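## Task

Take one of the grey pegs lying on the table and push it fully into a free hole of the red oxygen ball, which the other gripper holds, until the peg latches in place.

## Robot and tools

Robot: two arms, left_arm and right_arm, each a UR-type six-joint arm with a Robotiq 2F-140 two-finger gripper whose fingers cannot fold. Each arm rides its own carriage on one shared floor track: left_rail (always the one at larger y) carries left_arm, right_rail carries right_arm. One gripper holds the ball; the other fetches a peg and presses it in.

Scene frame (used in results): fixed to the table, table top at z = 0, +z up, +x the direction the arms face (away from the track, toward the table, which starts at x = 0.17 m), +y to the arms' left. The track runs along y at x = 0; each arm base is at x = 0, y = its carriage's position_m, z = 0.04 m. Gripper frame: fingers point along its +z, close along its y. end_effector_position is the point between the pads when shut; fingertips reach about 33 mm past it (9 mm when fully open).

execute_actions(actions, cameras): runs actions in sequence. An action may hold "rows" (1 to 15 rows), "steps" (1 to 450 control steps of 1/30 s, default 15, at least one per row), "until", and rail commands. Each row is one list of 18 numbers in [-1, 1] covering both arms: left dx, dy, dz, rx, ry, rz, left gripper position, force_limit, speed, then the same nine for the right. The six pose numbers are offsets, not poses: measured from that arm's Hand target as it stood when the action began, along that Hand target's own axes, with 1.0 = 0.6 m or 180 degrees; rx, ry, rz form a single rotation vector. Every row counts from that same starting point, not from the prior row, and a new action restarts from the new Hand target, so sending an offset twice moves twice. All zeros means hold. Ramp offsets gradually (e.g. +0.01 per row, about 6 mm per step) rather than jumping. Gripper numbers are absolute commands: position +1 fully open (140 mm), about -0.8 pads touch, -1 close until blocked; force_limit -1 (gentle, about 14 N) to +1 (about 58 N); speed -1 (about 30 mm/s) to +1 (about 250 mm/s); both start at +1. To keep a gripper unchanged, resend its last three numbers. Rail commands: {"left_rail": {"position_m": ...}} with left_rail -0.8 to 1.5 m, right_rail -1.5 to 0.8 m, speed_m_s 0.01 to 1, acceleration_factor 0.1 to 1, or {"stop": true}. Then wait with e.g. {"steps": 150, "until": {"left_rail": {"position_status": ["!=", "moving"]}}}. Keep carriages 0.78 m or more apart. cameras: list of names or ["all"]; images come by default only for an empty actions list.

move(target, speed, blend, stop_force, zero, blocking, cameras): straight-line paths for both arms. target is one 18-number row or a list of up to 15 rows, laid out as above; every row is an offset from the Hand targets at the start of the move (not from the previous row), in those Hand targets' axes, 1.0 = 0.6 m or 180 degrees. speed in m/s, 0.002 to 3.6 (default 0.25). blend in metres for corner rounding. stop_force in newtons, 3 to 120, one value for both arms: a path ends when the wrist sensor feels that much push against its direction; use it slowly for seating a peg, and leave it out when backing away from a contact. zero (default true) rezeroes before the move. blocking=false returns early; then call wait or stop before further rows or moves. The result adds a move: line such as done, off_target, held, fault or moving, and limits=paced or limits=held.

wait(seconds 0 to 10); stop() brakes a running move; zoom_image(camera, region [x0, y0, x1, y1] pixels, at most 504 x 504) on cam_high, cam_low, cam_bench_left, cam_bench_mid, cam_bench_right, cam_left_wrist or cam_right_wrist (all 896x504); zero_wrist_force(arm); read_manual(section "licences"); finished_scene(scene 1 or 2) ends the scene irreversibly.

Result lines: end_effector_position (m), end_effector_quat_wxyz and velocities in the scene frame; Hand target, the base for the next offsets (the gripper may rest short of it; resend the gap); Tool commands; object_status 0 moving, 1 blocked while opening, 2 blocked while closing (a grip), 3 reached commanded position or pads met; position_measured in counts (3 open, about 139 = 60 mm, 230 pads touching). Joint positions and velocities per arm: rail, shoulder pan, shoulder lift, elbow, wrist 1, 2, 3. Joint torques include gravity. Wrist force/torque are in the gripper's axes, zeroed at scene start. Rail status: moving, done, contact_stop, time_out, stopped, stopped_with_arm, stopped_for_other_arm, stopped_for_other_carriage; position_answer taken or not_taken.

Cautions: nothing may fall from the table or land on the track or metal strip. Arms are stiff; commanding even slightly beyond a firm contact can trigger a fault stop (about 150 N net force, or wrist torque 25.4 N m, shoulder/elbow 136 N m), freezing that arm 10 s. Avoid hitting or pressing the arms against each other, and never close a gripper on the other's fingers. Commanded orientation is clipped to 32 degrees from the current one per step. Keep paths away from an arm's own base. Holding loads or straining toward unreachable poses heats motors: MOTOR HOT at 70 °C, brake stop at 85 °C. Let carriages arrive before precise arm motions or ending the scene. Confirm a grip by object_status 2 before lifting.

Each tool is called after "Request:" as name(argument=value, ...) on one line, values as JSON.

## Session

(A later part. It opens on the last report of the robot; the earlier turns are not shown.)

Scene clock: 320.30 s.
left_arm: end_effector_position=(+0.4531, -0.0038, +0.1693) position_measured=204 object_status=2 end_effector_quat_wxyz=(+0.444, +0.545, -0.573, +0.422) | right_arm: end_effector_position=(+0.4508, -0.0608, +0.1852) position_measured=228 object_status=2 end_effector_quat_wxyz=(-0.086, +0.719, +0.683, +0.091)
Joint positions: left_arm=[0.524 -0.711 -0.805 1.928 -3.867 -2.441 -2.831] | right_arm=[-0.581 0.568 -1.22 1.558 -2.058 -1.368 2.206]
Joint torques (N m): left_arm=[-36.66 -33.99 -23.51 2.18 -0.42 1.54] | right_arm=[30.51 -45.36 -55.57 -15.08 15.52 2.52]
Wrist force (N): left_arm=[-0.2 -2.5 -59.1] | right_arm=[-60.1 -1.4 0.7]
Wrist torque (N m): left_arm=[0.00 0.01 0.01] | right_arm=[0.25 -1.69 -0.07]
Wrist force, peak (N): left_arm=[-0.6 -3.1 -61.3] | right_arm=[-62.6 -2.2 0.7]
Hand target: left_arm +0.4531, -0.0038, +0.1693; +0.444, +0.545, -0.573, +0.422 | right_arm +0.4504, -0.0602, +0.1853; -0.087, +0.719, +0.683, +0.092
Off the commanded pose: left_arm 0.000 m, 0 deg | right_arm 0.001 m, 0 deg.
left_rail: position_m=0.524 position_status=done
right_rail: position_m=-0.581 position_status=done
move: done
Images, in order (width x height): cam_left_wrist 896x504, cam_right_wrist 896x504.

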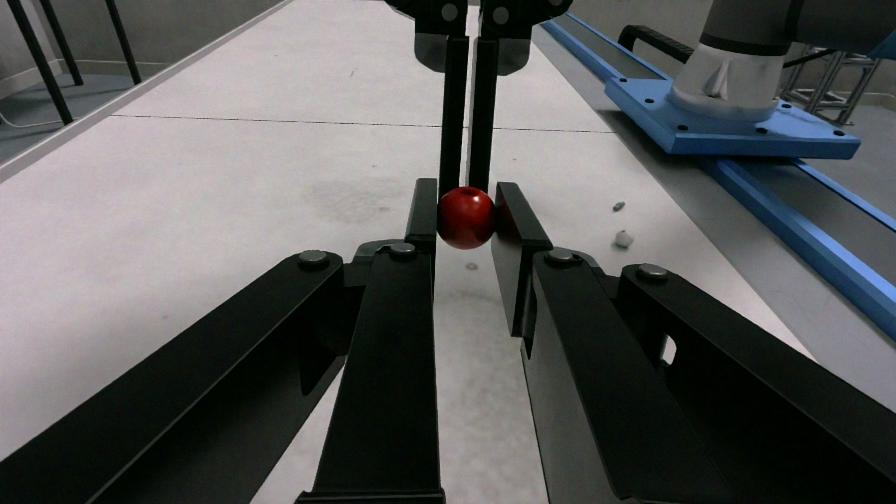

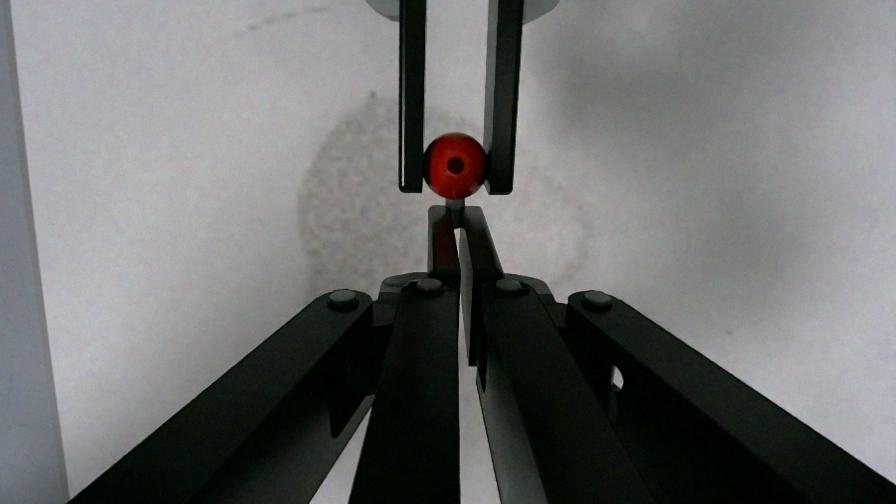

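Request:
move(target=[0,0,0,0,0,0,-1,1,1,-0.0075,0,0,0,0,0,-1,1,-1], speed=0.01, cameras=["cam_right_wrist","cam_left_wrist"])

Request:
zoom_image(camera="cam_right_wrist", region=[420, 130, 490, 230])

Scene clock: 337.63 s.
left_arm: end_effector_position=(+0.4530, -0.0039, +0.1693) position_measured=204 object_status=2 end_effector_quat_wxyz=(+0.444, +0.545, -0.573, +0.422) | right_arm: end_effector_position=(+0.4501, -0.0641, +0.1843) position_measured=228 object_status=2 end_effector_quat_wxyz=(-0.087, +0.719, +0.683, +0.092)
Joint positions: left_arm=[0.524 -0.711 -0.805 1.928 -3.867 -2.441 -2.831] | right_arm=[-0.581 0.563 -1.226 1.569 -2.062 -1.364 2.2]
Joint torques (N m): left_arm=[2.19 -29.37 -18.59 -0.87 0.51 1.55] | right_arm=[-11.22 -56.13 -14.78 -5.49 -2.63 -2.36]
Wrist force (N): left_arm=[6.0 0.0 5.9] | right_arm=[6.9 0.6 6.8]
Wrist torque (N m): left_arm=[-0.01 0.23 0.00] | right_arm=[0.14 -0.01 0.15]
Wrist force, peak (N): left_arm=[-0.3 -2.5 -60.1] | right_arm=[-61.3 -1.7 0.7]
Hand target: left_arm +0.4531, -0.0038, +0.1693; +0.444, +0.545, -0.573, +0.422 | right_arm +0.4501, -0.0644, +0.1842; -0.087, +0.719, +0.683, +0.092
Off the commanded pose: left_arm 0.000 m, 0 deg | right_arm 0.000 m, 0 deg.
left_rail: position_m=0.524 position_status=done
right_rail: position_m=-0.581 position_status=done
move: done
Images, in order (width x height): cam_left_wrist 896x504, cam_right_wrist 896x504.

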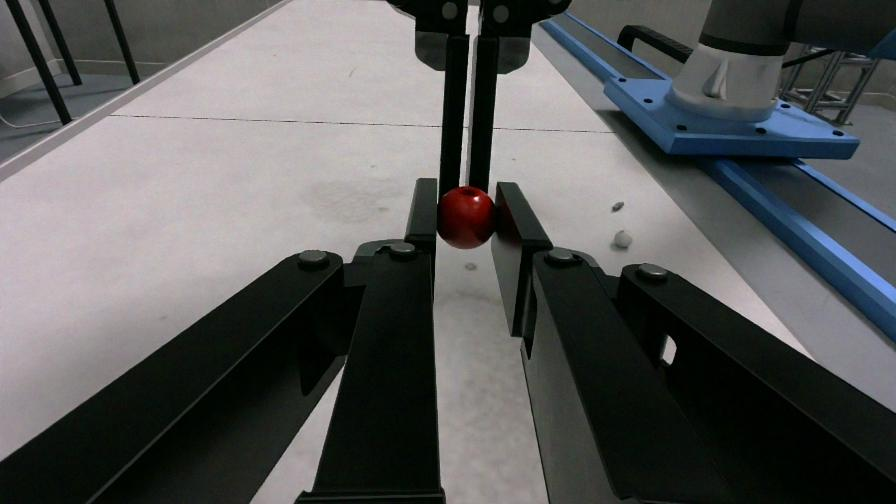

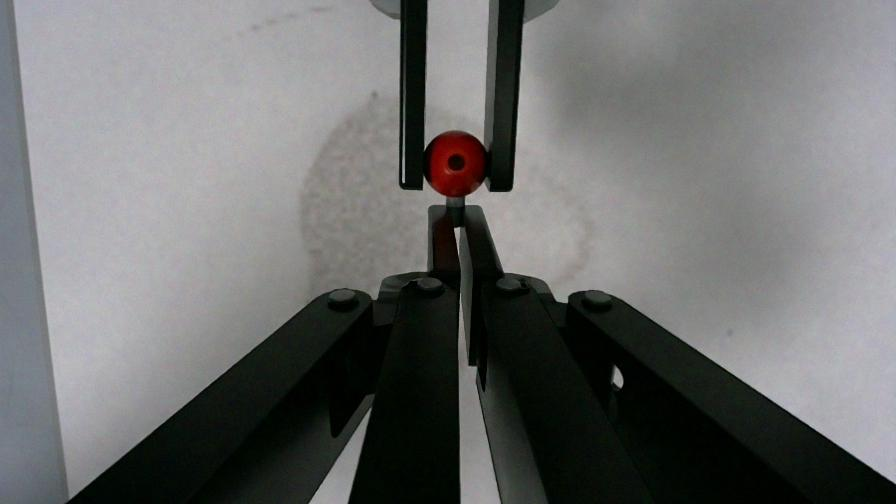

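Scaled by 5.040 from the camera's 896x504 image, which has a finer 1280x720 frame.

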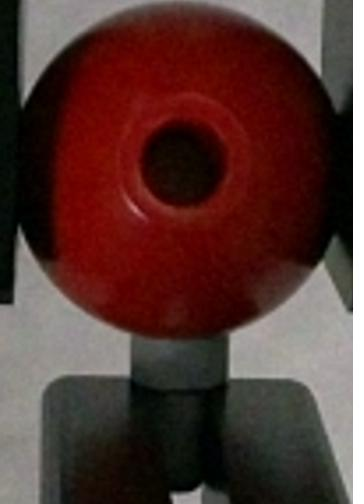

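Request:
move(target=[0,0,0,0,0,0,-1,1,1,-0.004,0,0,0,0,0,-1,1,-1], speed=0.006, stop_force=18, cameras=["cam_right_wrist"])

Request:
zoom_image(camera="cam_right_wrist", region=[420, 130, 490, 230])

Scene clock: 343.53 s.
left_arm: end_effector_position=(+0.4532, -0.0038, +0.1693) position_measured=204 object_status=2 end_effector_quat_wxyz=(+0.444, +0.545, -0.573, +0.422) | right_arm: end_effector_position=(+0.4500, -0.0669, +0.1836) position_measured=228 object_status=2 end_effector_quat_wxyz=(-0.087, +0.719, +0.683, +0.092)
Joint positions: left_arm=[0.524 -0.711 -0.805 1.928 -3.867 -2.441 -2.831] | right_arm=[-0.581 0.559 -1.23 1.576 -2.064 -1.364 2.197]
Joint torques (N m): left_arm=[-3.05 -46.64 -7.87 -2.79 0.55 1.59] | right_arm=[-8.29 -55.62 -15.87 -6.3 1.64 -2.52]
Wrist force (N): left_arm=[4.1 -0.1 1.0] | right_arm=[2.6 0.3 3.8]
Wrist torque (N m): left_arm=[-0.04 0.09 0.01] | right_arm=[0.07 -0.23 0.17]
Wrist force, peak (N): left_arm=[6.2 -0.6 13.1] | right_arm=[14.5 0.3 6.8]
Hand target: left_arm +0.4531, -0.0038, +0.1693; +0.444, +0.545, -0.573, +0.422 | right_arm +0.4500, -0.0669, +0.1836; -0.087, +0.719, +0.683, +0.092
Off the commanded pose: left_arm 0.000 m, 0 deg | right_arm 0.000 m, 0 deg.
left_rail: position_m=0.524 position_status=done
right_rail: position_m=-0.581 position_status=done
move: done
Images, in order (width x height): cam_right_wrist 896x504.

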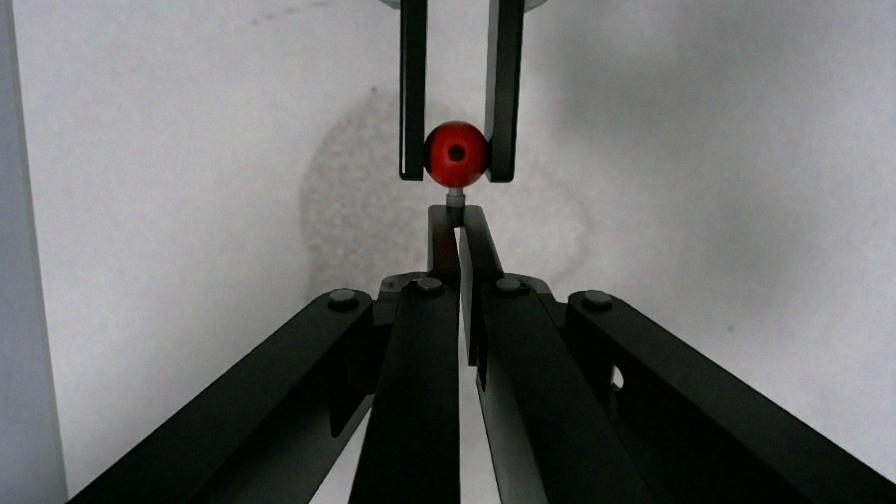

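Scaled by 5.040 from the camera's 896x504 image, which has a finer 1280x720 frame.

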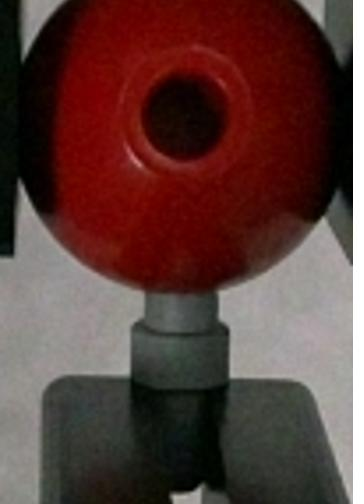

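Request:
move(target=[0,0,0,0,0,0,-1,1,1,0.0017,0,0,0,0,0,-1,1,-1], speed=0.005)

Request:
move(target=[0,0,0,0,0,0,-1,1,1,0.0012,0,0,0,0,0,-1,1,-1], speed=0.005)

Request:
move(target=[0,0,0,0,0,0,-1,1,1,0.0012,0,0,0,0,0,-1,1,-1], speed=0.005)

Request:
move(target=[0,0,0,0,0,0,-1,1,1,0.0012,0,0,0,0,0,-1,1,-1], speed=0.005, cameras=["cam_right_wrist"])

Request:
zoom_image(camera="cam_right_wrist", region=[420, 130, 490, 230])

Scene clock: 351.20 s.
left_arm: end_effector_position=(+0.4531, -0.0038, +0.1693) position_measured=204 object_status=2 end_effector_quat_wxyz=(+0.444, +0.545, -0.573, +0.422) | right_arm: end_effector_position=(+0.4501, -0.0659, +0.1838) position_measured=228 object_status=2 end_effector_quat_wxyz=(-0.087, +0.719, +0.683, +0.092)
Joint positions: left_arm=[0.524 -0.711 -0.805 1.928 -3.867 -2.441 -2.831] | right_arm=[-0.581 0.561 -1.229 1.573 -2.063 -1.364 2.198]
Joint torques (N m): left_arm=[-6.36 -46.57 -19.47 -1.88 0.54 1.41] | right_arm=[7.62 -35.39 -35.81 -1.64 -0.98 2.47]
Wrist force (N): left_arm=[3.9 -1.0 -1.9] | right_arm=[-0.6 -0.4 3.8]
Wrist torque (N m): left_arm=[0.00 0.16 0.00] | right_arm=[0.13 -0.33 0.02]
Wrist force, peak (N): left_arm=[4.9 -1.9 -2.2] | right_arm=[-1.0 -1.2 4.5]
Hand target: left_arm +0.4531, -0.0038, +0.1693; +0.444, +0.545, -0.573, +0.422 | right_arm +0.4501, -0.0659, +0.1838; -0.087, +0.719, +0.683, +0.092
Off the commanded pose: left_arm 0.000 m, 0 deg | right_arm 0.000 m, 0 deg.
left_rail: position_m=0.524 position_status=done
right_rail: position_m=-0.581 position_status=done
move: done

Scene clock: 351.90 s.
left_arm: end_effector_position=(+0.4531, -0.0038, +0.1693) position_measured=204 object_status=2 end_effector_quat_wxyz=(+0.444, +0.545, -0.573, +0.422) | right_arm: end_effector_position=(+0.4501, -0.0652, +0.1840) position_measured=228 object_status=2 end_effector_quat_wxyz=(-0.087, +0.719, +0.683, +0.092)
Joint positions: left_arm=[0.524 -0.711 -0.805 1.928 -3.867 -2.441 -2.831] | right_arm=[-0.581 0.562 -1.228 1.571 -2.063 -1.364 2.199]
Joint torques (N m): left_arm=[-5.1 -46.87 -19.26 -0.81 0.59 1.42] | right_arm=[8.42 -36.18 -37.22 -2.05 -0.59 2.55]
Wrist force (N): left_arm=[4.2 -1.4 -3.7] | right_arm=[-2.4 -0.5 4.1]
Wrist torque (N m): left_arm=[-0.01 0.15 0.00] | right_arm=[0.18 -0.37 0.01]
Wrist force, peak (N): left_arm=[4.2 -1.4 -3.7] | right_arm=[-2.4 -0.5 4.1]
Hand target: left_arm +0.4531, -0.0038, +0.1693; +0.444, +0.545, -0.573, +0.422 | right_arm +0.4501, -0.0652, +0.1840; -0.087, +0.719, +0.683, +0.092
Off the commanded pose: left_arm 0.000 m, 0 deg | right_arm 0.000 m, 0 deg.
left_rail: position_m=0.524 position_status=done
right_rail: position_m=-0.581 position_status=done
move: done

Scene clock: 352.60 s.
left_arm: end_effector_position=(+0.4531, -0.0038, +0.1693) position_measured=204 object_status=2 end_effector_quat_wxyz=(+0.444, +0.545, -0.573, +0.422) | right_arm: end_effector_position=(+0.4501, -0.0645, +0.1842) position_measured=228 object_status=2 end_effector_quat_wxyz=(-0.087, +0.719, +0.683, +0.092)
Joint positions: left_arm=[0.524 -0.711 -0.805 1.928 -3.867 -2.441 -2.831] | right_arm=[-0.581 0.562 -1.227 1.57 -2.062 -1.364 2.2]
Joint torques (N m): left_arm=[-6 -45.96 -19.8 -0.67 0.57 1.36] | right_arm=[10.06 -36.97 -38.11 -2.54 0.36 2.47]
Wrist force (N): left_arm=[4.4 -1.1 -6.2] | right_arm=[-4.9 -0.5 4.5]
Wrist torque (N m): left_arm=[0.00 0.19 0.00] | right_arm=[0.12 -0.45 0.01]
Wrist force, peak (N): left_arm=[4.4 -1.1 -6.2] | right_arm=[-4.9 -0.5 4.5]
Hand target: left_arm +0.4531, -0.0038, +0.1693; +0.444, +0.545, -0.573, +0.422 | right_arm +0.4501, -0.0645, +0.1842; -0.087, +0.719, +0.683, +0.092
Off the commanded pose: left_arm 0.000 m, 0 deg | right_arm 0.000 m, 0 deg.
left_rail: position_m=0.524 position_status=done
right_rail: position_m=-0.581 position_status=done
move: done

Scene clock: 353.30 s.
left_arm: end_effector_position=(+0.4531, -0.0038, +0.1693) position_measured=204 object_status=2 end_effector_quat_wxyz=(+0.444, +0.545, -0.573, +0.422) | right_arm: end_effector_position=(+0.4502, -0.0638, +0.1844) position_measured=228 object_status=2 end_effector_quat_wxyz=(-0.087, +0.719, +0.683, +0.092)
Joint positions: left_arm=[0.524 -0.711 -0.805 1.928 -3.867 -2.441 -2.831] | right_arm=[-0.581 0.563 -1.225 1.568 -2.061 -1.364 2.201]
Joint torques (N m): left_arm=[-6.13 -46.68 -19.6 -0.54 0.54 1.59] | right_arm=[11.81 -37.63 -39.72 -3.55 1.62 2.38]
Wrist force (N): left_arm=[4.2 -0.9 -10.5] | right_arm=[-9.6 -0.2 4.0]
Wrist torque (N m): left_arm=[0.00 0.15 0.00] | right_arm=[0.15 -0.53 0.01]
Wrist force, peak (N): left_arm=[4.2 -0.9 -10.5] | right_arm=[-9.6 -0.2 4.0]
Hand target: left_arm +0.4531, -0.0038, +0.1693; +0.444, +0.545, -0.573, +0.422 | right_arm +0.4502, -0.0638, +0.1844; -0.087, +0.719, +0.683, +0.092
Off the commanded pose: left_arm 0.000 m, 0 deg | right_arm 0.000 m, 0 deg.
left_rail: position_m=0.524 position_status=done
right_rail: position_m=-0.581 position_status=done
move: done
Images, in order (width x height): cam_right_wrist 896x504.

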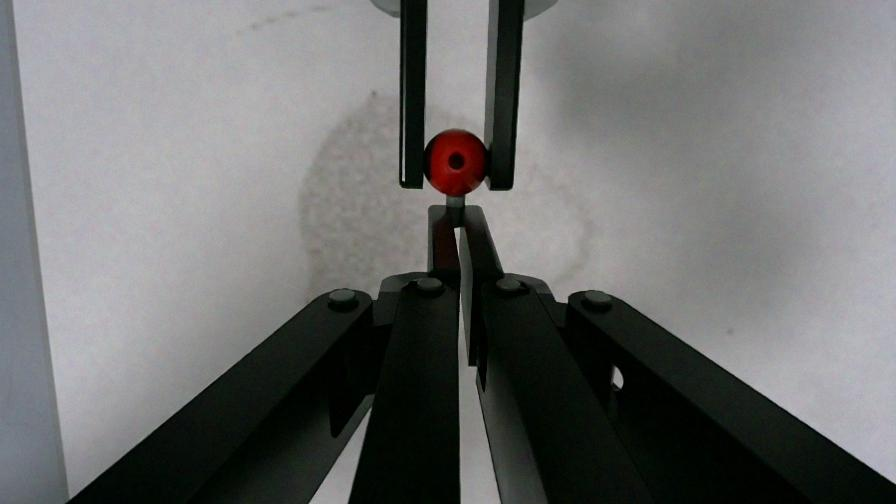

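Scaled by 5.040 from the camera's 896x504 image, which has a finer 1280x720 frame.

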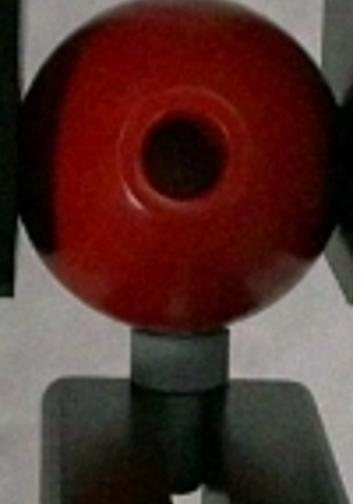

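Request:
move(target=[0,0,0,0,0,0,-1,1,1,0,0,0.0008,0,0,0,-1,1,-1], speed=0.005)

Request:
move(target=[0,0,0,0,0,0,-1,1,1,0.0012,0,0,0,0,0,-1,1,-1], speed=0.005)

Request:
move(target=[0,0,0,0,0,0,-1,1,1,0.0012,0,0,0,0,0,-1,1,-1], speed=0.005, cameras=["cam_right_wrist"])

Request:
zoom_image(camera="cam_right_wrist", region=[420, 130, 490, 230])

Scene clock: 360.70 s.
left_arm: end_effector_position=(+0.4531, -0.0038, +0.1693) position_measured=204 object_status=2 end_effector_quat_wxyz=(+0.444, +0.545, -0.573, +0.422) | right_arm: end_effector_position=(+0.4502, -0.0636, +0.1840) position_measured=228 object_status=2 end_effector_quat_wxyz=(-0.087, +0.719, +0.683, +0.092)
Joint positions: left_arm=[0.524 -0.711 -0.805 1.928 -3.867 -2.441 -2.831] | right_arm=[-0.581 0.564 -1.225 1.568 -2.062 -1.364 2.201]
Joint torques (N m): left_arm=[-5.93 -46.29 -19.26 -0.35 0.49 1.09] | right_arm=[11.35 -35.19 -18.51 -8.61 3.89 2.42]
Wrist force (N): left_arm=[0.7 -1.1 -10.3] | right_arm=[-8.9 -0.7 0.6]
Wrist torque (N m): left_arm=[0.04 0.04 0.00] | right_arm=[0.13 -0.49 0.00]
Wrist force, peak (N): left_arm=[4.2 -0.9 -11.1] | right_arm=[-10.1 -0.4 4.2]
Hand target: left_arm +0.4531, -0.0038, +0.1693; +0.444, +0.545, -0.573, +0.422 | right_arm +0.4502, -0.0637, +0.1839; -0.087, +0.719, +0.683, +0.092
Off the commanded pose: left_arm 0.000 m, 0 deg | right_arm 0.000 m, 0 deg.
left_rail: position_m=0.524 position_status=done
right_rail: position_m=-0.581 position_status=done
move: done

Scene clock: 361.40 s.
left_arm: end_effector_position=(+0.4531, -0.0038, +0.1693) position_measured=204 object_status=2 end_effector_quat_wxyz=(+0.444, +0.545, -0.573, +0.422) | right_arm: end_effector_position=(+0.4502, -0.0630, +0.1841) position_measured=228 object_status=2 end_effector_quat_wxyz=(-0.087, +0.719, +0.683, +0.092)
Joint positions: left_arm=[0.524 -0.711 -0.805 1.928 -3.867 -2.441 -2.831] | right_arm=[-0.581 0.564 -1.224 1.566 -2.062 -1.365 2.202]
Joint torques (N m): left_arm=[-5.77 -46.59 -19.32 -1.41 0.55 1.18] | right_arm=[13.42 -35.37 -40.04 -3.94 2.7 2.33]
Wrist force (N): left_arm=[-0.2 -1.0 -14.6] | right_arm=[-13.6 -0.4 -0.4]
Wrist torque (N m): left_arm=[-0.04 -0.04 0.00] | right_arm=[0.11 -0.60 0.01]
Wrist force, peak (N): left_arm=[-0.2 -1.0 -14.6] | right_arm=[-13.7 -0.3 -0.6]
Hand target: left_arm +0.4531, -0.0038, +0.1693; +0.444, +0.545, -0.573, +0.422 | right_arm +0.4502, -0.0630, +0.1841; -0.087, +0.719, +0.683, +0.092
Off the commanded pose: left_arm 0.000 m, 0 deg | right_arm 0.000 m, 0 deg.
left_rail: position_m=0.524 position_status=done
right_rail: position_m=-0.581 position_status=done
move: done

Scene clock: 362.10 s.
left_arm: end_effector_position=(+0.4531, -0.0038, +0.1693) position_measured=204 object_status=2 end_effector_quat_wxyz=(+0.444, +0.545, -0.573, +0.422) | right_arm: end_effector_position=(+0.4503, -0.0623, +0.1842) position_measured=228 object_status=2 end_effector_quat_wxyz=(-0.087, +0.719, +0.683, +0.092)
Joint positions: left_arm=[0.524 -0.711 -0.805 1.928 -3.867 -2.441 -2.831] | right_arm=[-0.581 0.565 -1.223 1.564 -2.061 -1.365 2.203]
Joint torques (N m): left_arm=[-5 -46.39 -20.26 -2.34 0.48 1.13] | right_arm=[19.25 -36.69 -42.52 -6.42 6.84 2.23]
Wrist force (N): left_arm=[-1.5 0.2 -27.5] | right_arm=[-27.1 0.5 -1.5]
Wrist torque (N m): left_arm=[-0.04 -0.04 0.00] | right_arm=[0.08 -0.90 0.00]
Wrist force, peak (N): left_arm=[-1.5 0.2 -27.5] | right_arm=[-27.1 0.5 -1.5]
Hand target: left_arm +0.4531, -0.0038, +0.1693; +0.444, +0.545, -0.573, +0.422 | right_arm +0.4503, -0.0623, +0.1843; -0.087, +0.719, +0.683, +0.092
Off the commanded pose: left_arm 0.000 m, 0 deg | right_arm 0.000 m, 0 deg.
left_rail: position_m=0.524 position_status=done
right_rail: position_m=-0.581 position_status=done
move: done
Images, in order (width x height): cam_right_wrist 896x504.

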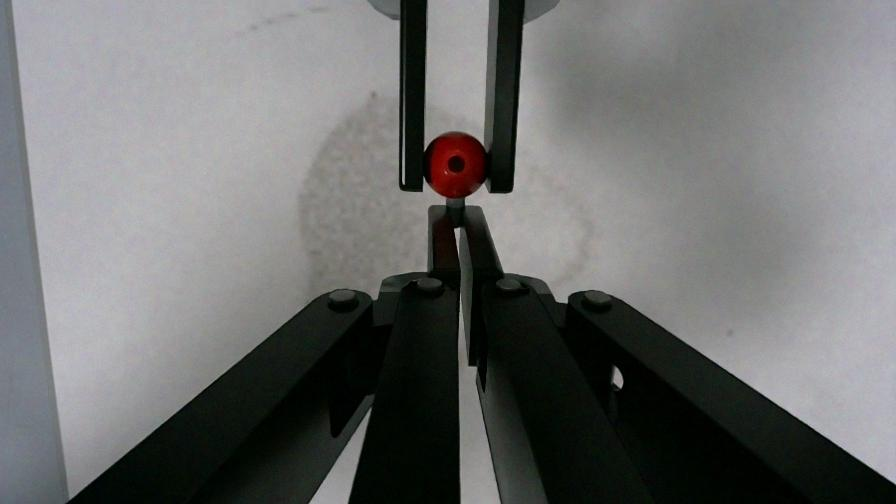

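Scaled by 5.040 from the camera's 896x504 image, which has a finer 1280x720 frame.

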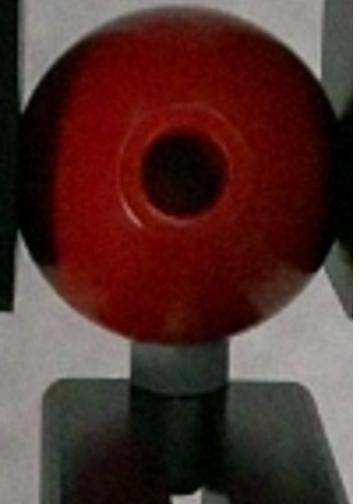

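Request:
zoom_image(camera="cam_right_wrist", region=[440, 188, 474, 222])

Scaled by 14.824 from the camera's 896x504 image, which has a finer 1280x720 frame.

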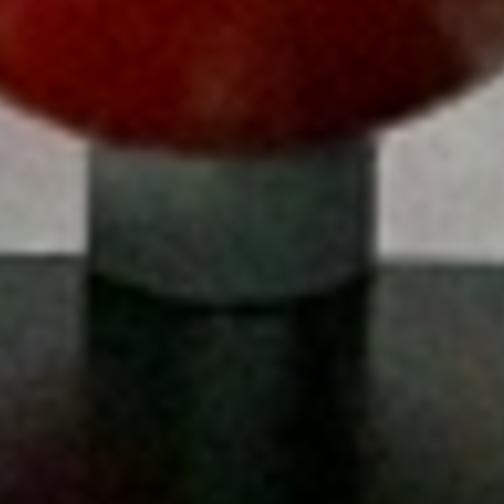

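Request:
move(target=[0,0,0,0,0,0,-1,1,1,0.0028,0,0,0,0,0,-1,1,-1], speed=0.01, cameras=["cam_right_wrist"])

Request:
zoom_image(camera="cam_right_wrist", region=[440, 188, 474, 222])

Request:
zoom_image(camera="cam_right_wrist", region=[420, 130, 490, 230])

Scene clock: 380.37 s.
left_arm: end_effector_position=(+0.4532, -0.0037, +0.1693) position_measured=204 object_status=2 end_effector_quat_wxyz=(+0.444, +0.545, -0.573, +0.422) | right_arm: end_effector_position=(+0.4504, -0.0608, +0.1846) position_measured=228 object_status=2 end_effector_quat_wxyz=(-0.087, +0.719, +0.683, +0.092)
Joint positions: left_arm=[0.524 -0.711 -0.805 1.928 -3.867 -2.441 -2.831] | right_arm=[-0.581 0.567 -1.22 1.56 -2.06 -1.365 2.205]
Joint torques (N m): left_arm=[-19.02 -44.62 -19.86 -0.77 0.54 1.09] | right_arm=[32.48 -42.22 -52.33 -12.54 15.79 2.33]
Wrist force (N): left_arm=[-3.2 2.0 -56.5] | right_arm=[-56.9 2.6 -2.8]
Wrist torque (N m): left_arm=[-0.12 -0.09 0.00] | right_arm=[0.06 -1.65 0.00]
Wrist force, peak (N): left_arm=[-3.2 2.0 -56.5] | right_arm=[-56.9 2.6 -2.8]
Hand target: left_arm +0.4531, -0.0038, +0.1693; +0.444, +0.545, -0.573, +0.422 | right_arm +0.4503, -0.0606, +0.1847; -0.087, +0.719, +0.683, +0.092
Off the commanded pose: left_arm 0.000 m, 0 deg | right_arm 0.000 m, 0 deg.
left_rail: position_m=0.524 position_status=done
right_rail: position_m=-0.581 position_status=done
move: done
Images, in order (width x height): cam_right_wrist 896x504.

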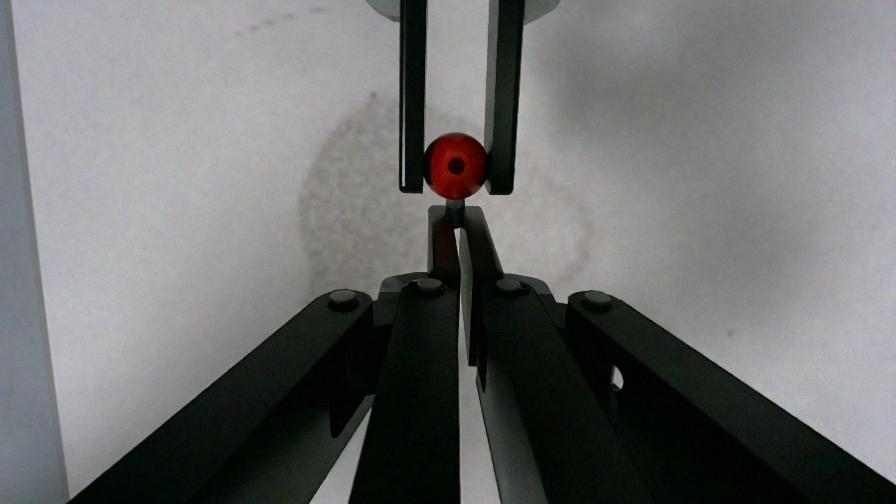

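Scaled by 14.824 from the camera's 896x504 image, which has a finer 1280x720 frame.

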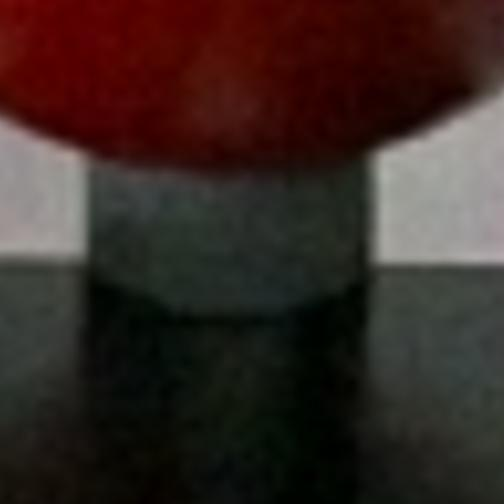

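Scaled by 5.040 from the camera's 896x504 image, which has a finer 1280x720 frame.

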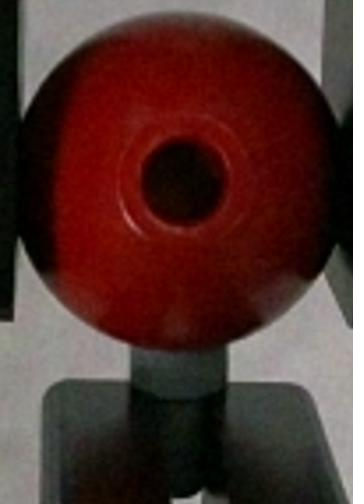

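Request:
move(target=[0,0,0,0,0,0,-1,1,1,-0.0057,0,0,0,0,0,-1,1,-1], speed=0.01)

Request:
move(target=[0,0,0,0,0,0,-1,1,1,-0.0005,0,0,0,0,0,-1,1,-1], speed=0.01)

Request:
move(target=[0,0,0,0,0,0,-1,1,1,-0.0005,0,0,0,0,0,-1,1,-1], speed=0.01)

Request:
move(target=[0,0,0,0,0,0,-1,1,1,-0.0005,0,0,0,0,0,-1,1,-1], speed=0.01, cameras=["cam_right_wrist"])

Request:
zoom_image(camera="cam_right_wrist", region=[440, 182, 474, 216])

Scene clock: 391.03 s.
left_arm: end_effector_position=(+0.4530, -0.0039, +0.1693) position_measured=204 object_status=2 end_effector_quat_wxyz=(+0.444, +0.545, -0.573, +0.422) | right_arm: end_effector_position=(+0.4501, -0.0636, +0.1840) position_measured=228 object_status=2 end_effector_quat_wxyz=(-0.087, +0.719, +0.683, +0.092)
Joint positions: left_arm=[0.524 -0.711 -0.805 1.928 -3.867 -2.441 -2.831] | right_arm=[-0.581 0.563 -1.225 1.568 -2.063 -1.364 2.201]
Joint torques (N m): left_arm=[-2.69 -30.76 -19.55 -1 0.45 0.93] | right_arm=[-10.32 -56.92 -16.47 -6.44 -1.21 -2.7]
Wrist force (N): left_arm=[3.4 -1.2 2.0] | right_arm=[3.4 -0.4 3.2]
Wrist torque (N m): left_arm=[-0.01 0.13 0.00] | right_arm=[0.16 -0.18 0.14]
Wrist force, peak (N): left_arm=[-3.1 1.4 -58.3] | right_arm=[-58.9 1.9 -3.1]
Hand target: left_arm +0.4531, -0.0038, +0.1693; +0.444, +0.545, -0.573, +0.422 | right_arm +0.4502, -0.0639, +0.1838; -0.087, +0.719, +0.683, +0.092
Off the commanded pose: left_arm 0.000 m, 0 deg | right_arm 0.000 m, 0 deg.
left_rail: position_m=0.524 position_status=done
right_rail: position_m=-0.581 position_status=done
move: done

Scene clock: 391.73 s.
left_arm: end_effector_position=(+0.4531, -0.0038, +0.1693) position_measured=204 object_status=2 end_effector_quat_wxyz=(+0.444, +0.545, -0.573, +0.422) | right_arm: end_effector_position=(+0.4502, -0.0642, +0.1838) position_measured=228 object_status=2 end_effector_quat_wxyz=(-0.087, +0.719, +0.683, +0.092)
Joint positions: left_arm=[0.524 -0.711 -0.805 1.928 -3.867 -2.441 -2.831] | right_arm=[-0.581 0.563 -1.226 1.57 -2.063 -1.364 2.2]
Joint torques (N m): left_arm=[14.65 -34.16 -19.73 -3.07 0.49 1.08] | right_arm=[-14.13 -53.14 -12.27 -4.23 -4.99 -2.5]
Wrist force (N): left_arm=[3.4 -2.2 11.9] | right_arm=[13.8 -1.6 3.3]
Wrist torque (N m): left_arm=[0.04 0.15 0.00] | right_arm=[0.17 0.05 0.13]
Wrist force, peak (N): left_arm=[3.6 -2.5 12.7] | right_arm=[14.6 -1.9 3.2]
Hand target: left_arm +0.4531, -0.0038, +0.1693; +0.444, +0.545, -0.573, +0.422 | right_arm +0.4502, -0.0642, +0.1838; -0.087, +0.719, +0.683, +0.092
Off the commanded pose: left_arm 0.000 m, 0 deg | right_arm 0.000 m, 0 deg.
left_rail: position_m=0.524 position_status=done
right_rail: position_m=-0.581 position_status=done
move: done

Scene clock: 392.43 s.
left_arm: end_effector_position=(+0.4531, -0.0038, +0.1693) position_measured=204 object_status=2 end_effector_quat_wxyz=(+0.444, +0.545, -0.573, +0.422) | right_arm: end_effector_position=(+0.4502, -0.0645, +0.1837) position_measured=228 object_status=2 end_effector_quat_wxyz=(-0.087, +0.719, +0.683, +0.092)
Joint positions: left_arm=[0.524 -0.711 -0.805 1.928 -3.867 -2.441 -2.831] | right_arm=[-0.581 0.562 -1.226 1.57 -2.063 -1.364 2.2]
Joint torques (N m): left_arm=[12.11 -37.28 -19.16 -3.26 0.51 0.91] | right_arm=[-11.44 -54.39 -13.3 -5.15 -2.13 -2.5]
Wrist force (N): left_arm=[3.1 -1.4 7.2] | right_arm=[8.8 -0.9 3.0]
Wrist torque (N m): left_arm=[0.02 0.10 0.00] | right_arm=[0.13 -0.06 0.14]
Wrist force, peak (N): left_arm=[3.6 -2.0 11.5] | right_arm=[13.3 -1.5 3.3]
Hand target: left_arm +0.4531, -0.0038, +0.1693; +0.444, +0.545, -0.573, +0.422 | right_arm +0.4501, -0.0645, +0.1837; -0.087, +0.719, +0.683, +0.092
Off the commanded pose: left_arm 0.000 m, 0 deg | right_arm 0.000 m, 0 deg.
left_rail: position_m=0.524 position_status=done
right_rail: position_m=-0.581 position_status=done
move: done

Scene clock: 393.13 s.
left_arm: end_effector_position=(+0.4531, -0.0038, +0.1693) position_measured=204 object_status=2 end_effector_quat_wxyz=(+0.444, +0.545, -0.573, +0.422) | right_arm: end_effector_position=(+0.4501, -0.0648, +0.1836) position_measured=228 object_status=2 end_effector_quat_wxyz=(-0.087, +0.719, +0.683, +0.092)
Joint positions: left_arm=[0.524 -0.711 -0.805 1.928 -3.867 -2.441 -2.831] | right_arm=[-0.581 0.562 -1.227 1.571 -2.064 -1.364 2.199]
Joint torques (N m): left_arm=[9.96 -40.21 -19.79 -3.27 0.63 0.9] | right_arm=[-10.16 -54.76 -14.11 -5.71 0.13 -2.47]
Wrist force (N): left_arm=[2.9 -0.9 4.5] | right_arm=[6.1 -0.6 2.8]
Wrist torque (N m): left_arm=[0.05 0.09 0.00] | right_arm=[0.13 -0.13 0.15]
Wrist force, peak (N): left_arm=[3.2 -1.4 7.2] | right_arm=[8.8 -0.9 2.9]
Hand target: left_arm +0.4531, -0.0038, +0.1693; +0.444, +0.545, -0.573, +0.422 | right_arm +0.4501, -0.0648, +0.1836; -0.087, +0.719, +0.683, +0.092
Off the commanded pose: left_arm 0.000 m, 0 deg | right_arm 0.000 m, 0 deg.
left_rail: position_m=0.524 position_status=done
right_rail: position_m=-0.581 position_status=done
move: done
Images, in order (width x height): cam_right_wrist 896x504.

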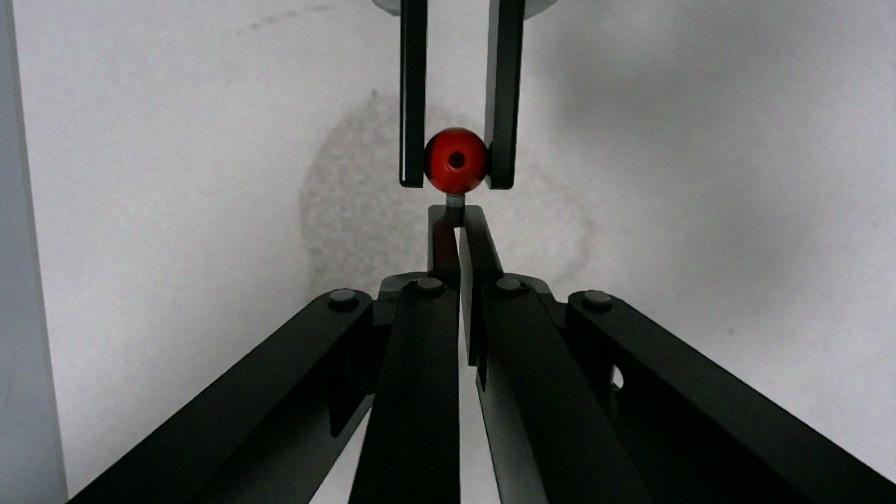

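Scaled by 14.824 from the camera's 896x504 image, which has a finer 1280x720 frame.

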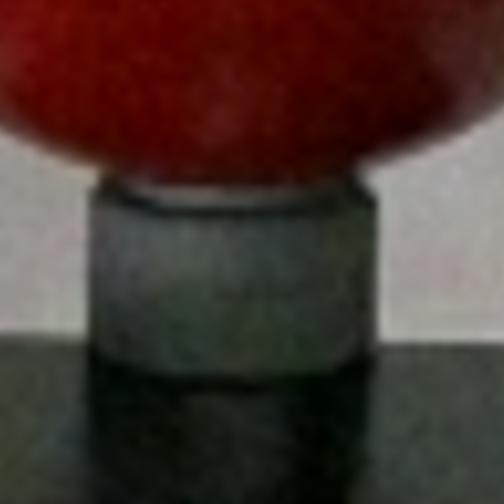

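Request:
move(target=[0,0,0,0,0,0,-1,1,1,0.0045,0,0,0,0,0,-1,1,-1], speed=0.01)

Request:
move(target=[0,0,0,0,0,0,-1,1,1,-0.0026,0,0,0,0,0,-1,1,-1], speed=0.01)

Request:
execute_actions(actions=[{"rows":[[0,0,0,0,0,0,-1,1,1,0,0,0,0,0,0,-0.6,1,-1]],"steps":30}], cameras=["cam_right_wrist","cam_left_wrist"])

Request:
zoom_image(camera="cam_right_wrist", region=[435, 175, 475, 235])

Request:
zoom_image(camera="cam_left_wrist", region=[430, 160, 500, 230])

Scene clock: 403.17 s.
left_arm: end_effector_position=(+0.4532, -0.0038, +0.1693) position_measured=204 object_status=2 end_effector_quat_wxyz=(+0.444, +0.545, -0.573, +0.422) | right_arm: end_effector_position=(+0.4503, -0.0625, +0.1842) position_measured=228 object_status=2 end_effector_quat_wxyz=(-0.087, +0.719, +0.683, +0.092)
Joint positions: left_arm=[0.524 -0.711 -0.805 1.928 -3.867 -2.441 -2.831] | right_arm=[-0.581 0.565 -1.223 1.565 -2.061 -1.365 2.203]
Joint torques (N m): left_arm=[-1.58 -48.18 -19.51 -1.82 0.34 0.86] | right_arm=[13.71 -36.56 -41.01 -5.47 4.25 2.33]
Wrist force (N): left_arm=[0.5 -1.5 -20.0] | right_arm=[-19.1 -1.2 0.3]
Wrist torque (N m): left_arm=[0.04 0.02 0.00] | right_arm=[0.10 -0.75 -0.01]
Wrist force, peak (N): left_arm=[0.5 -1.5 -20.0] | right_arm=[-19.1 -1.2 0.3]
Hand target: left_arm +0.4531, -0.0038, +0.1693; +0.444, +0.545, -0.573, +0.422 | right_arm +0.4503, -0.0622, +0.1843; -0.087, +0.719, +0.683, +0.092
Off the commanded pose: left_arm 0.000 m, 0 deg | right_arm 0.000 m, 0 deg.
left_rail: position_m=0.524 position_status=done
right_rail: position_m=-0.581 position_status=done
move: done

Scene clock: 403.87 s.
left_arm: end_effector_position=(+0.4531, -0.0038, +0.1693) position_measured=204 object_status=2 end_effector_quat_wxyz=(+0.444, +0.545, -0.573, +0.422) | right_arm: end_effector_position=(+0.4502, -0.0635, +0.1840) position_measured=228 object_status=2 end_effector_quat_wxyz=(-0.087, +0.719, +0.683, +0.092)
Joint positions: left_arm=[0.524 -0.711 -0.805 1.928 -3.867 -2.441 -2.831] | right_arm=[-0.581 0.564 -1.225 1.568 -2.062 -1.364 2.201]
Joint torques (N m): left_arm=[-8.01 -47.44 -19.79 -0.66 0.17 0.88] | right_arm=[-8.64 -54.53 -15.12 -6.45 0.8 -2.44]
Wrist force (N): left_arm=[2.9 -0.6 1.2] | right_arm=[2.9 0.1 2.6]
Wrist torque (N m): left_arm=[-0.05 0.09 0.00] | right_arm=[0.12 -0.22 0.15]
Wrist force, peak (N): left_arm=[0.2 -1.5 -22.0] | right_arm=[-21.4 -0.8 0.2]
Hand target: left_arm +0.4531, -0.0038, +0.1693; +0.444, +0.545, -0.573, +0.422 | right_arm +0.4502, -0.0637, +0.1839; -0.087, +0.719, +0.683, +0.092
Off the commanded pose: left_arm 0.000 m, 0 deg | right_arm 0.000 m, 0 deg.
left_rail: position_m=0.524 position_status=done
right_rail: position_m=-0.581 position_status=done
move: done

Scene clock: 405.07 s.
left_arm: end_effector_position=(+0.4531, -0.0038, +0.1693) position_measured=204 object_status=2 end_effector_quat_wxyz=(+0.444, +0.545, -0.573, +0.422) | right_arm: end_effector_position=(+0.4502, -0.0637, +0.1839) position_measured=205 object_status=3 end_effector_quat_wxyz=(-0.087, +0.719, +0.683, +0.092)
Joint positions: left_arm=[0.524 -0.711 -0.805 1.928 -3.867 -2.441 -2.831] | right_arm=[-0.581 0.564 -1.225 1.568 -2.063 -1.364 2.201]
Joint torques (N m): left_arm=[-4.37 -45.73 -18.52 -3.29 0.04 0.79] | right_arm=[-5.99 -50.4 -14.22 -5.71 -1.41 -2.59]
Wrist force (N): left_arm=[-0.1 -0.1 -0.2] | right_arm=[1.2 2.1 1.7]
Wrist torque (N m): left_arm=[-0.03 0.01 0.00] | right_arm=[0.45 -0.21 0.17]
Wrist force, peak (N): left_arm=[3.1 -0.3 2.7] | right_arm=[4.2 2.1 4.7]
Hand target: left_arm +0.4531, -0.0038, +0.1693; +0.444, +0.545, -0.573, +0.422 | right_arm +0.4502, -0.0637, +0.1839; -0.087, +0.719, +0.683, +0.092
Off the commanded pose: left_arm 0.000 m, 0 deg | right_arm 0.000 m, 0 deg.
left_rail: position_m=0.524 position_status=done
right_rail: position_m=-0.581 position_status=done
Images, in order (width x height): cam_left_wrist 896x504, cam_right_wrist 896x504.

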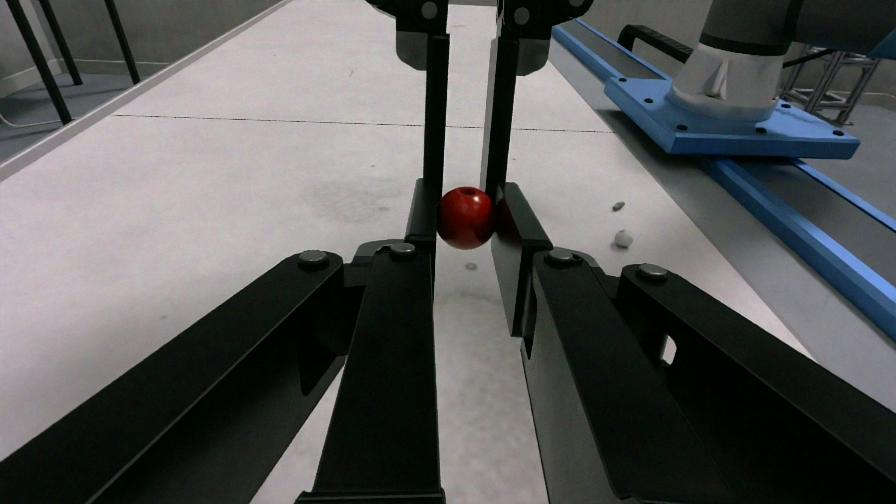

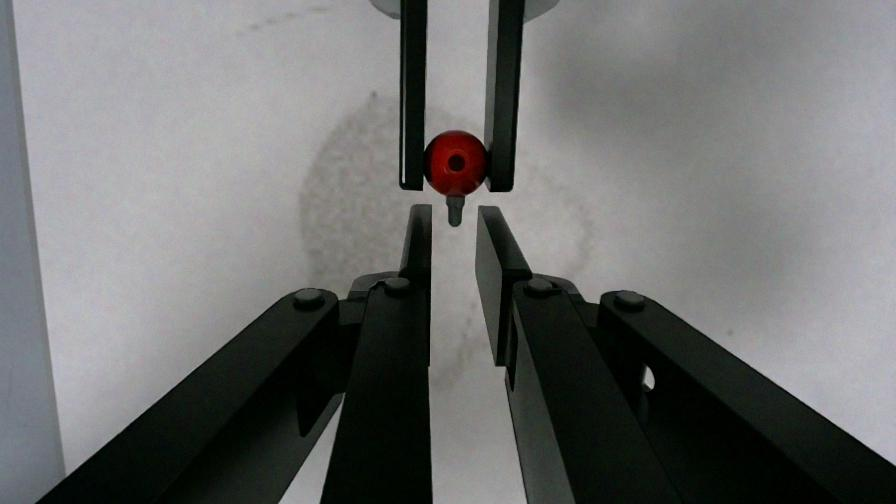

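Scaled by 8.400 from the camera's 896x504 image, which has a finer 1280x720 frame.

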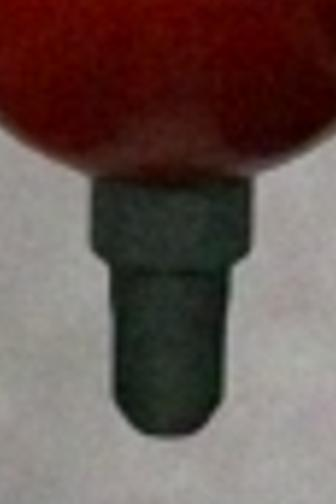

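Scaled by 7.200 from the camera's 896x504 image, which has a finer 1280x720 frame.

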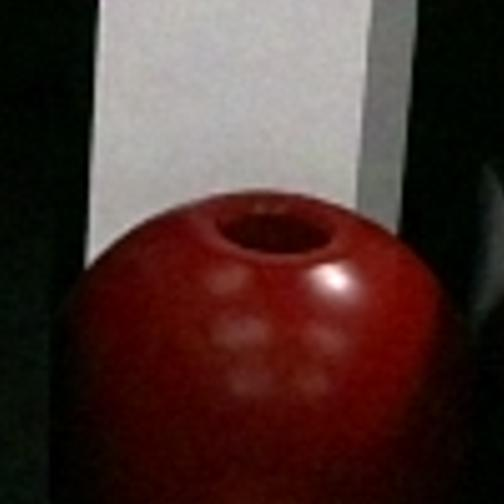

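Request:
move(target=[0,0,0,0,0,0,-1,1,1,-0.083,0,0,0,0,0,-0.6,1,-1], speed=0.1, cameras=["cam_right_wrist"])

Request:
zoom_image(camera="cam_right_wrist", region=[410, 20, 500, 110])

Scene clock: 413.20 s.
left_arm: end_effector_position=(+0.4531, -0.0038, +0.1693) position_measured=204 object_status=2 end_effector_quat_wxyz=(+0.444, +0.545, -0.573, +0.422) | right_arm: end_effector_position=(+0.4477, -0.1117, +0.1714) position_measured=205 object_status=3 end_effector_quat_wxyz=(-0.087, +0.719, +0.683, +0.092)
Joint positions: left_arm=[0.524 -0.711 -0.805 1.928 -3.867 -2.441 -2.831] | right_arm=[-0.581 0.496 -1.294 1.692 -2.103 -1.355 2.132]
Joint torques (N m): left_arm=[4.01 -41.95 -18.88 -3.34 -1.03 0.58] | right_arm=[-6.48 -49.72 -14.89 -6.13 1.99 -2.19]
Wrist force (N): left_arm=[0.1 -0.1 -0.4] | right_arm=[1.2 3.0 1.7]
Wrist torque (N m): left_arm=[-0.02 -0.02 0.00] | right_arm=[0.63 -0.21 0.17]
Wrist force, peak (N): left_arm=[0.1 0.0 -0.6] | right_arm=[2.1 2.3 1.9]
Hand target: left_arm +0.4531, -0.0038, +0.1693; +0.444, +0.545, -0.573, +0.422 | right_arm +0.4477, -0.1118, +0.1714; -0.087, +0.719, +0.683, +0.092
Off the commanded pose: left_arm 0.000 m, 0 deg | right_arm 0.000 m, 0 deg.
left_rail: position_m=0.524 position_status=done
right_rail: position_m=-0.581 position_status=done
move: done
Images, in order (width x height): cam_right_wrist 896x504.

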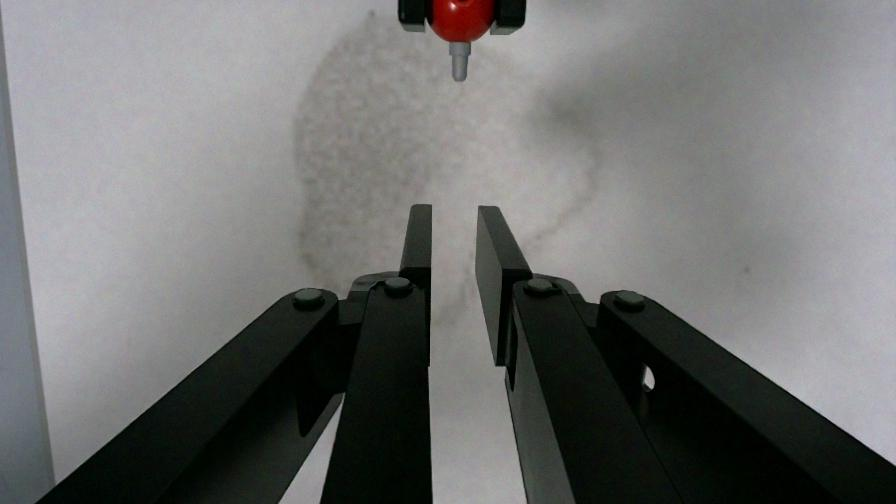

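Scaled by 5.600 from the camera's 896x504 image, which has a finer 1280x720 frame.

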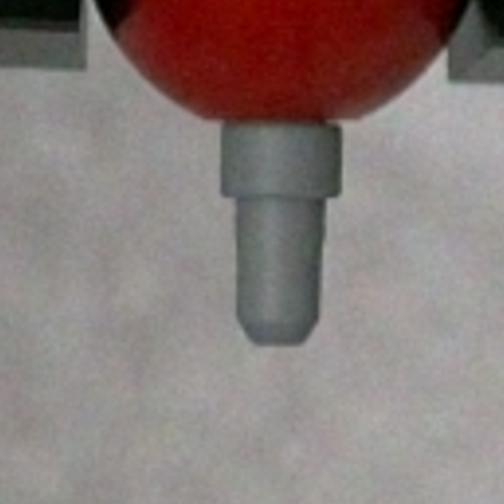

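Request:
zoom_image(camera="cam_right_wrist", region=[442, 28, 478, 64])

Scaled by 14.000 from the camera's 896x504 image, which has a finer 1280x720 frame.

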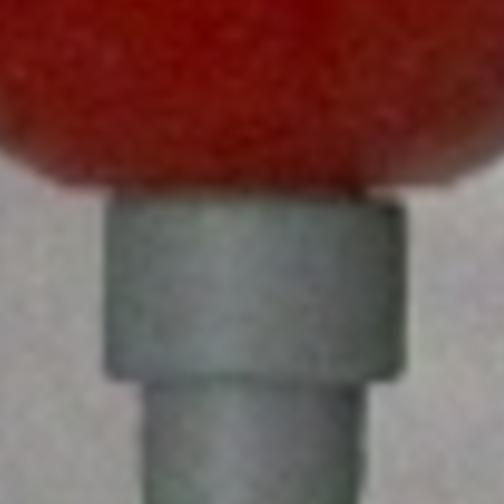

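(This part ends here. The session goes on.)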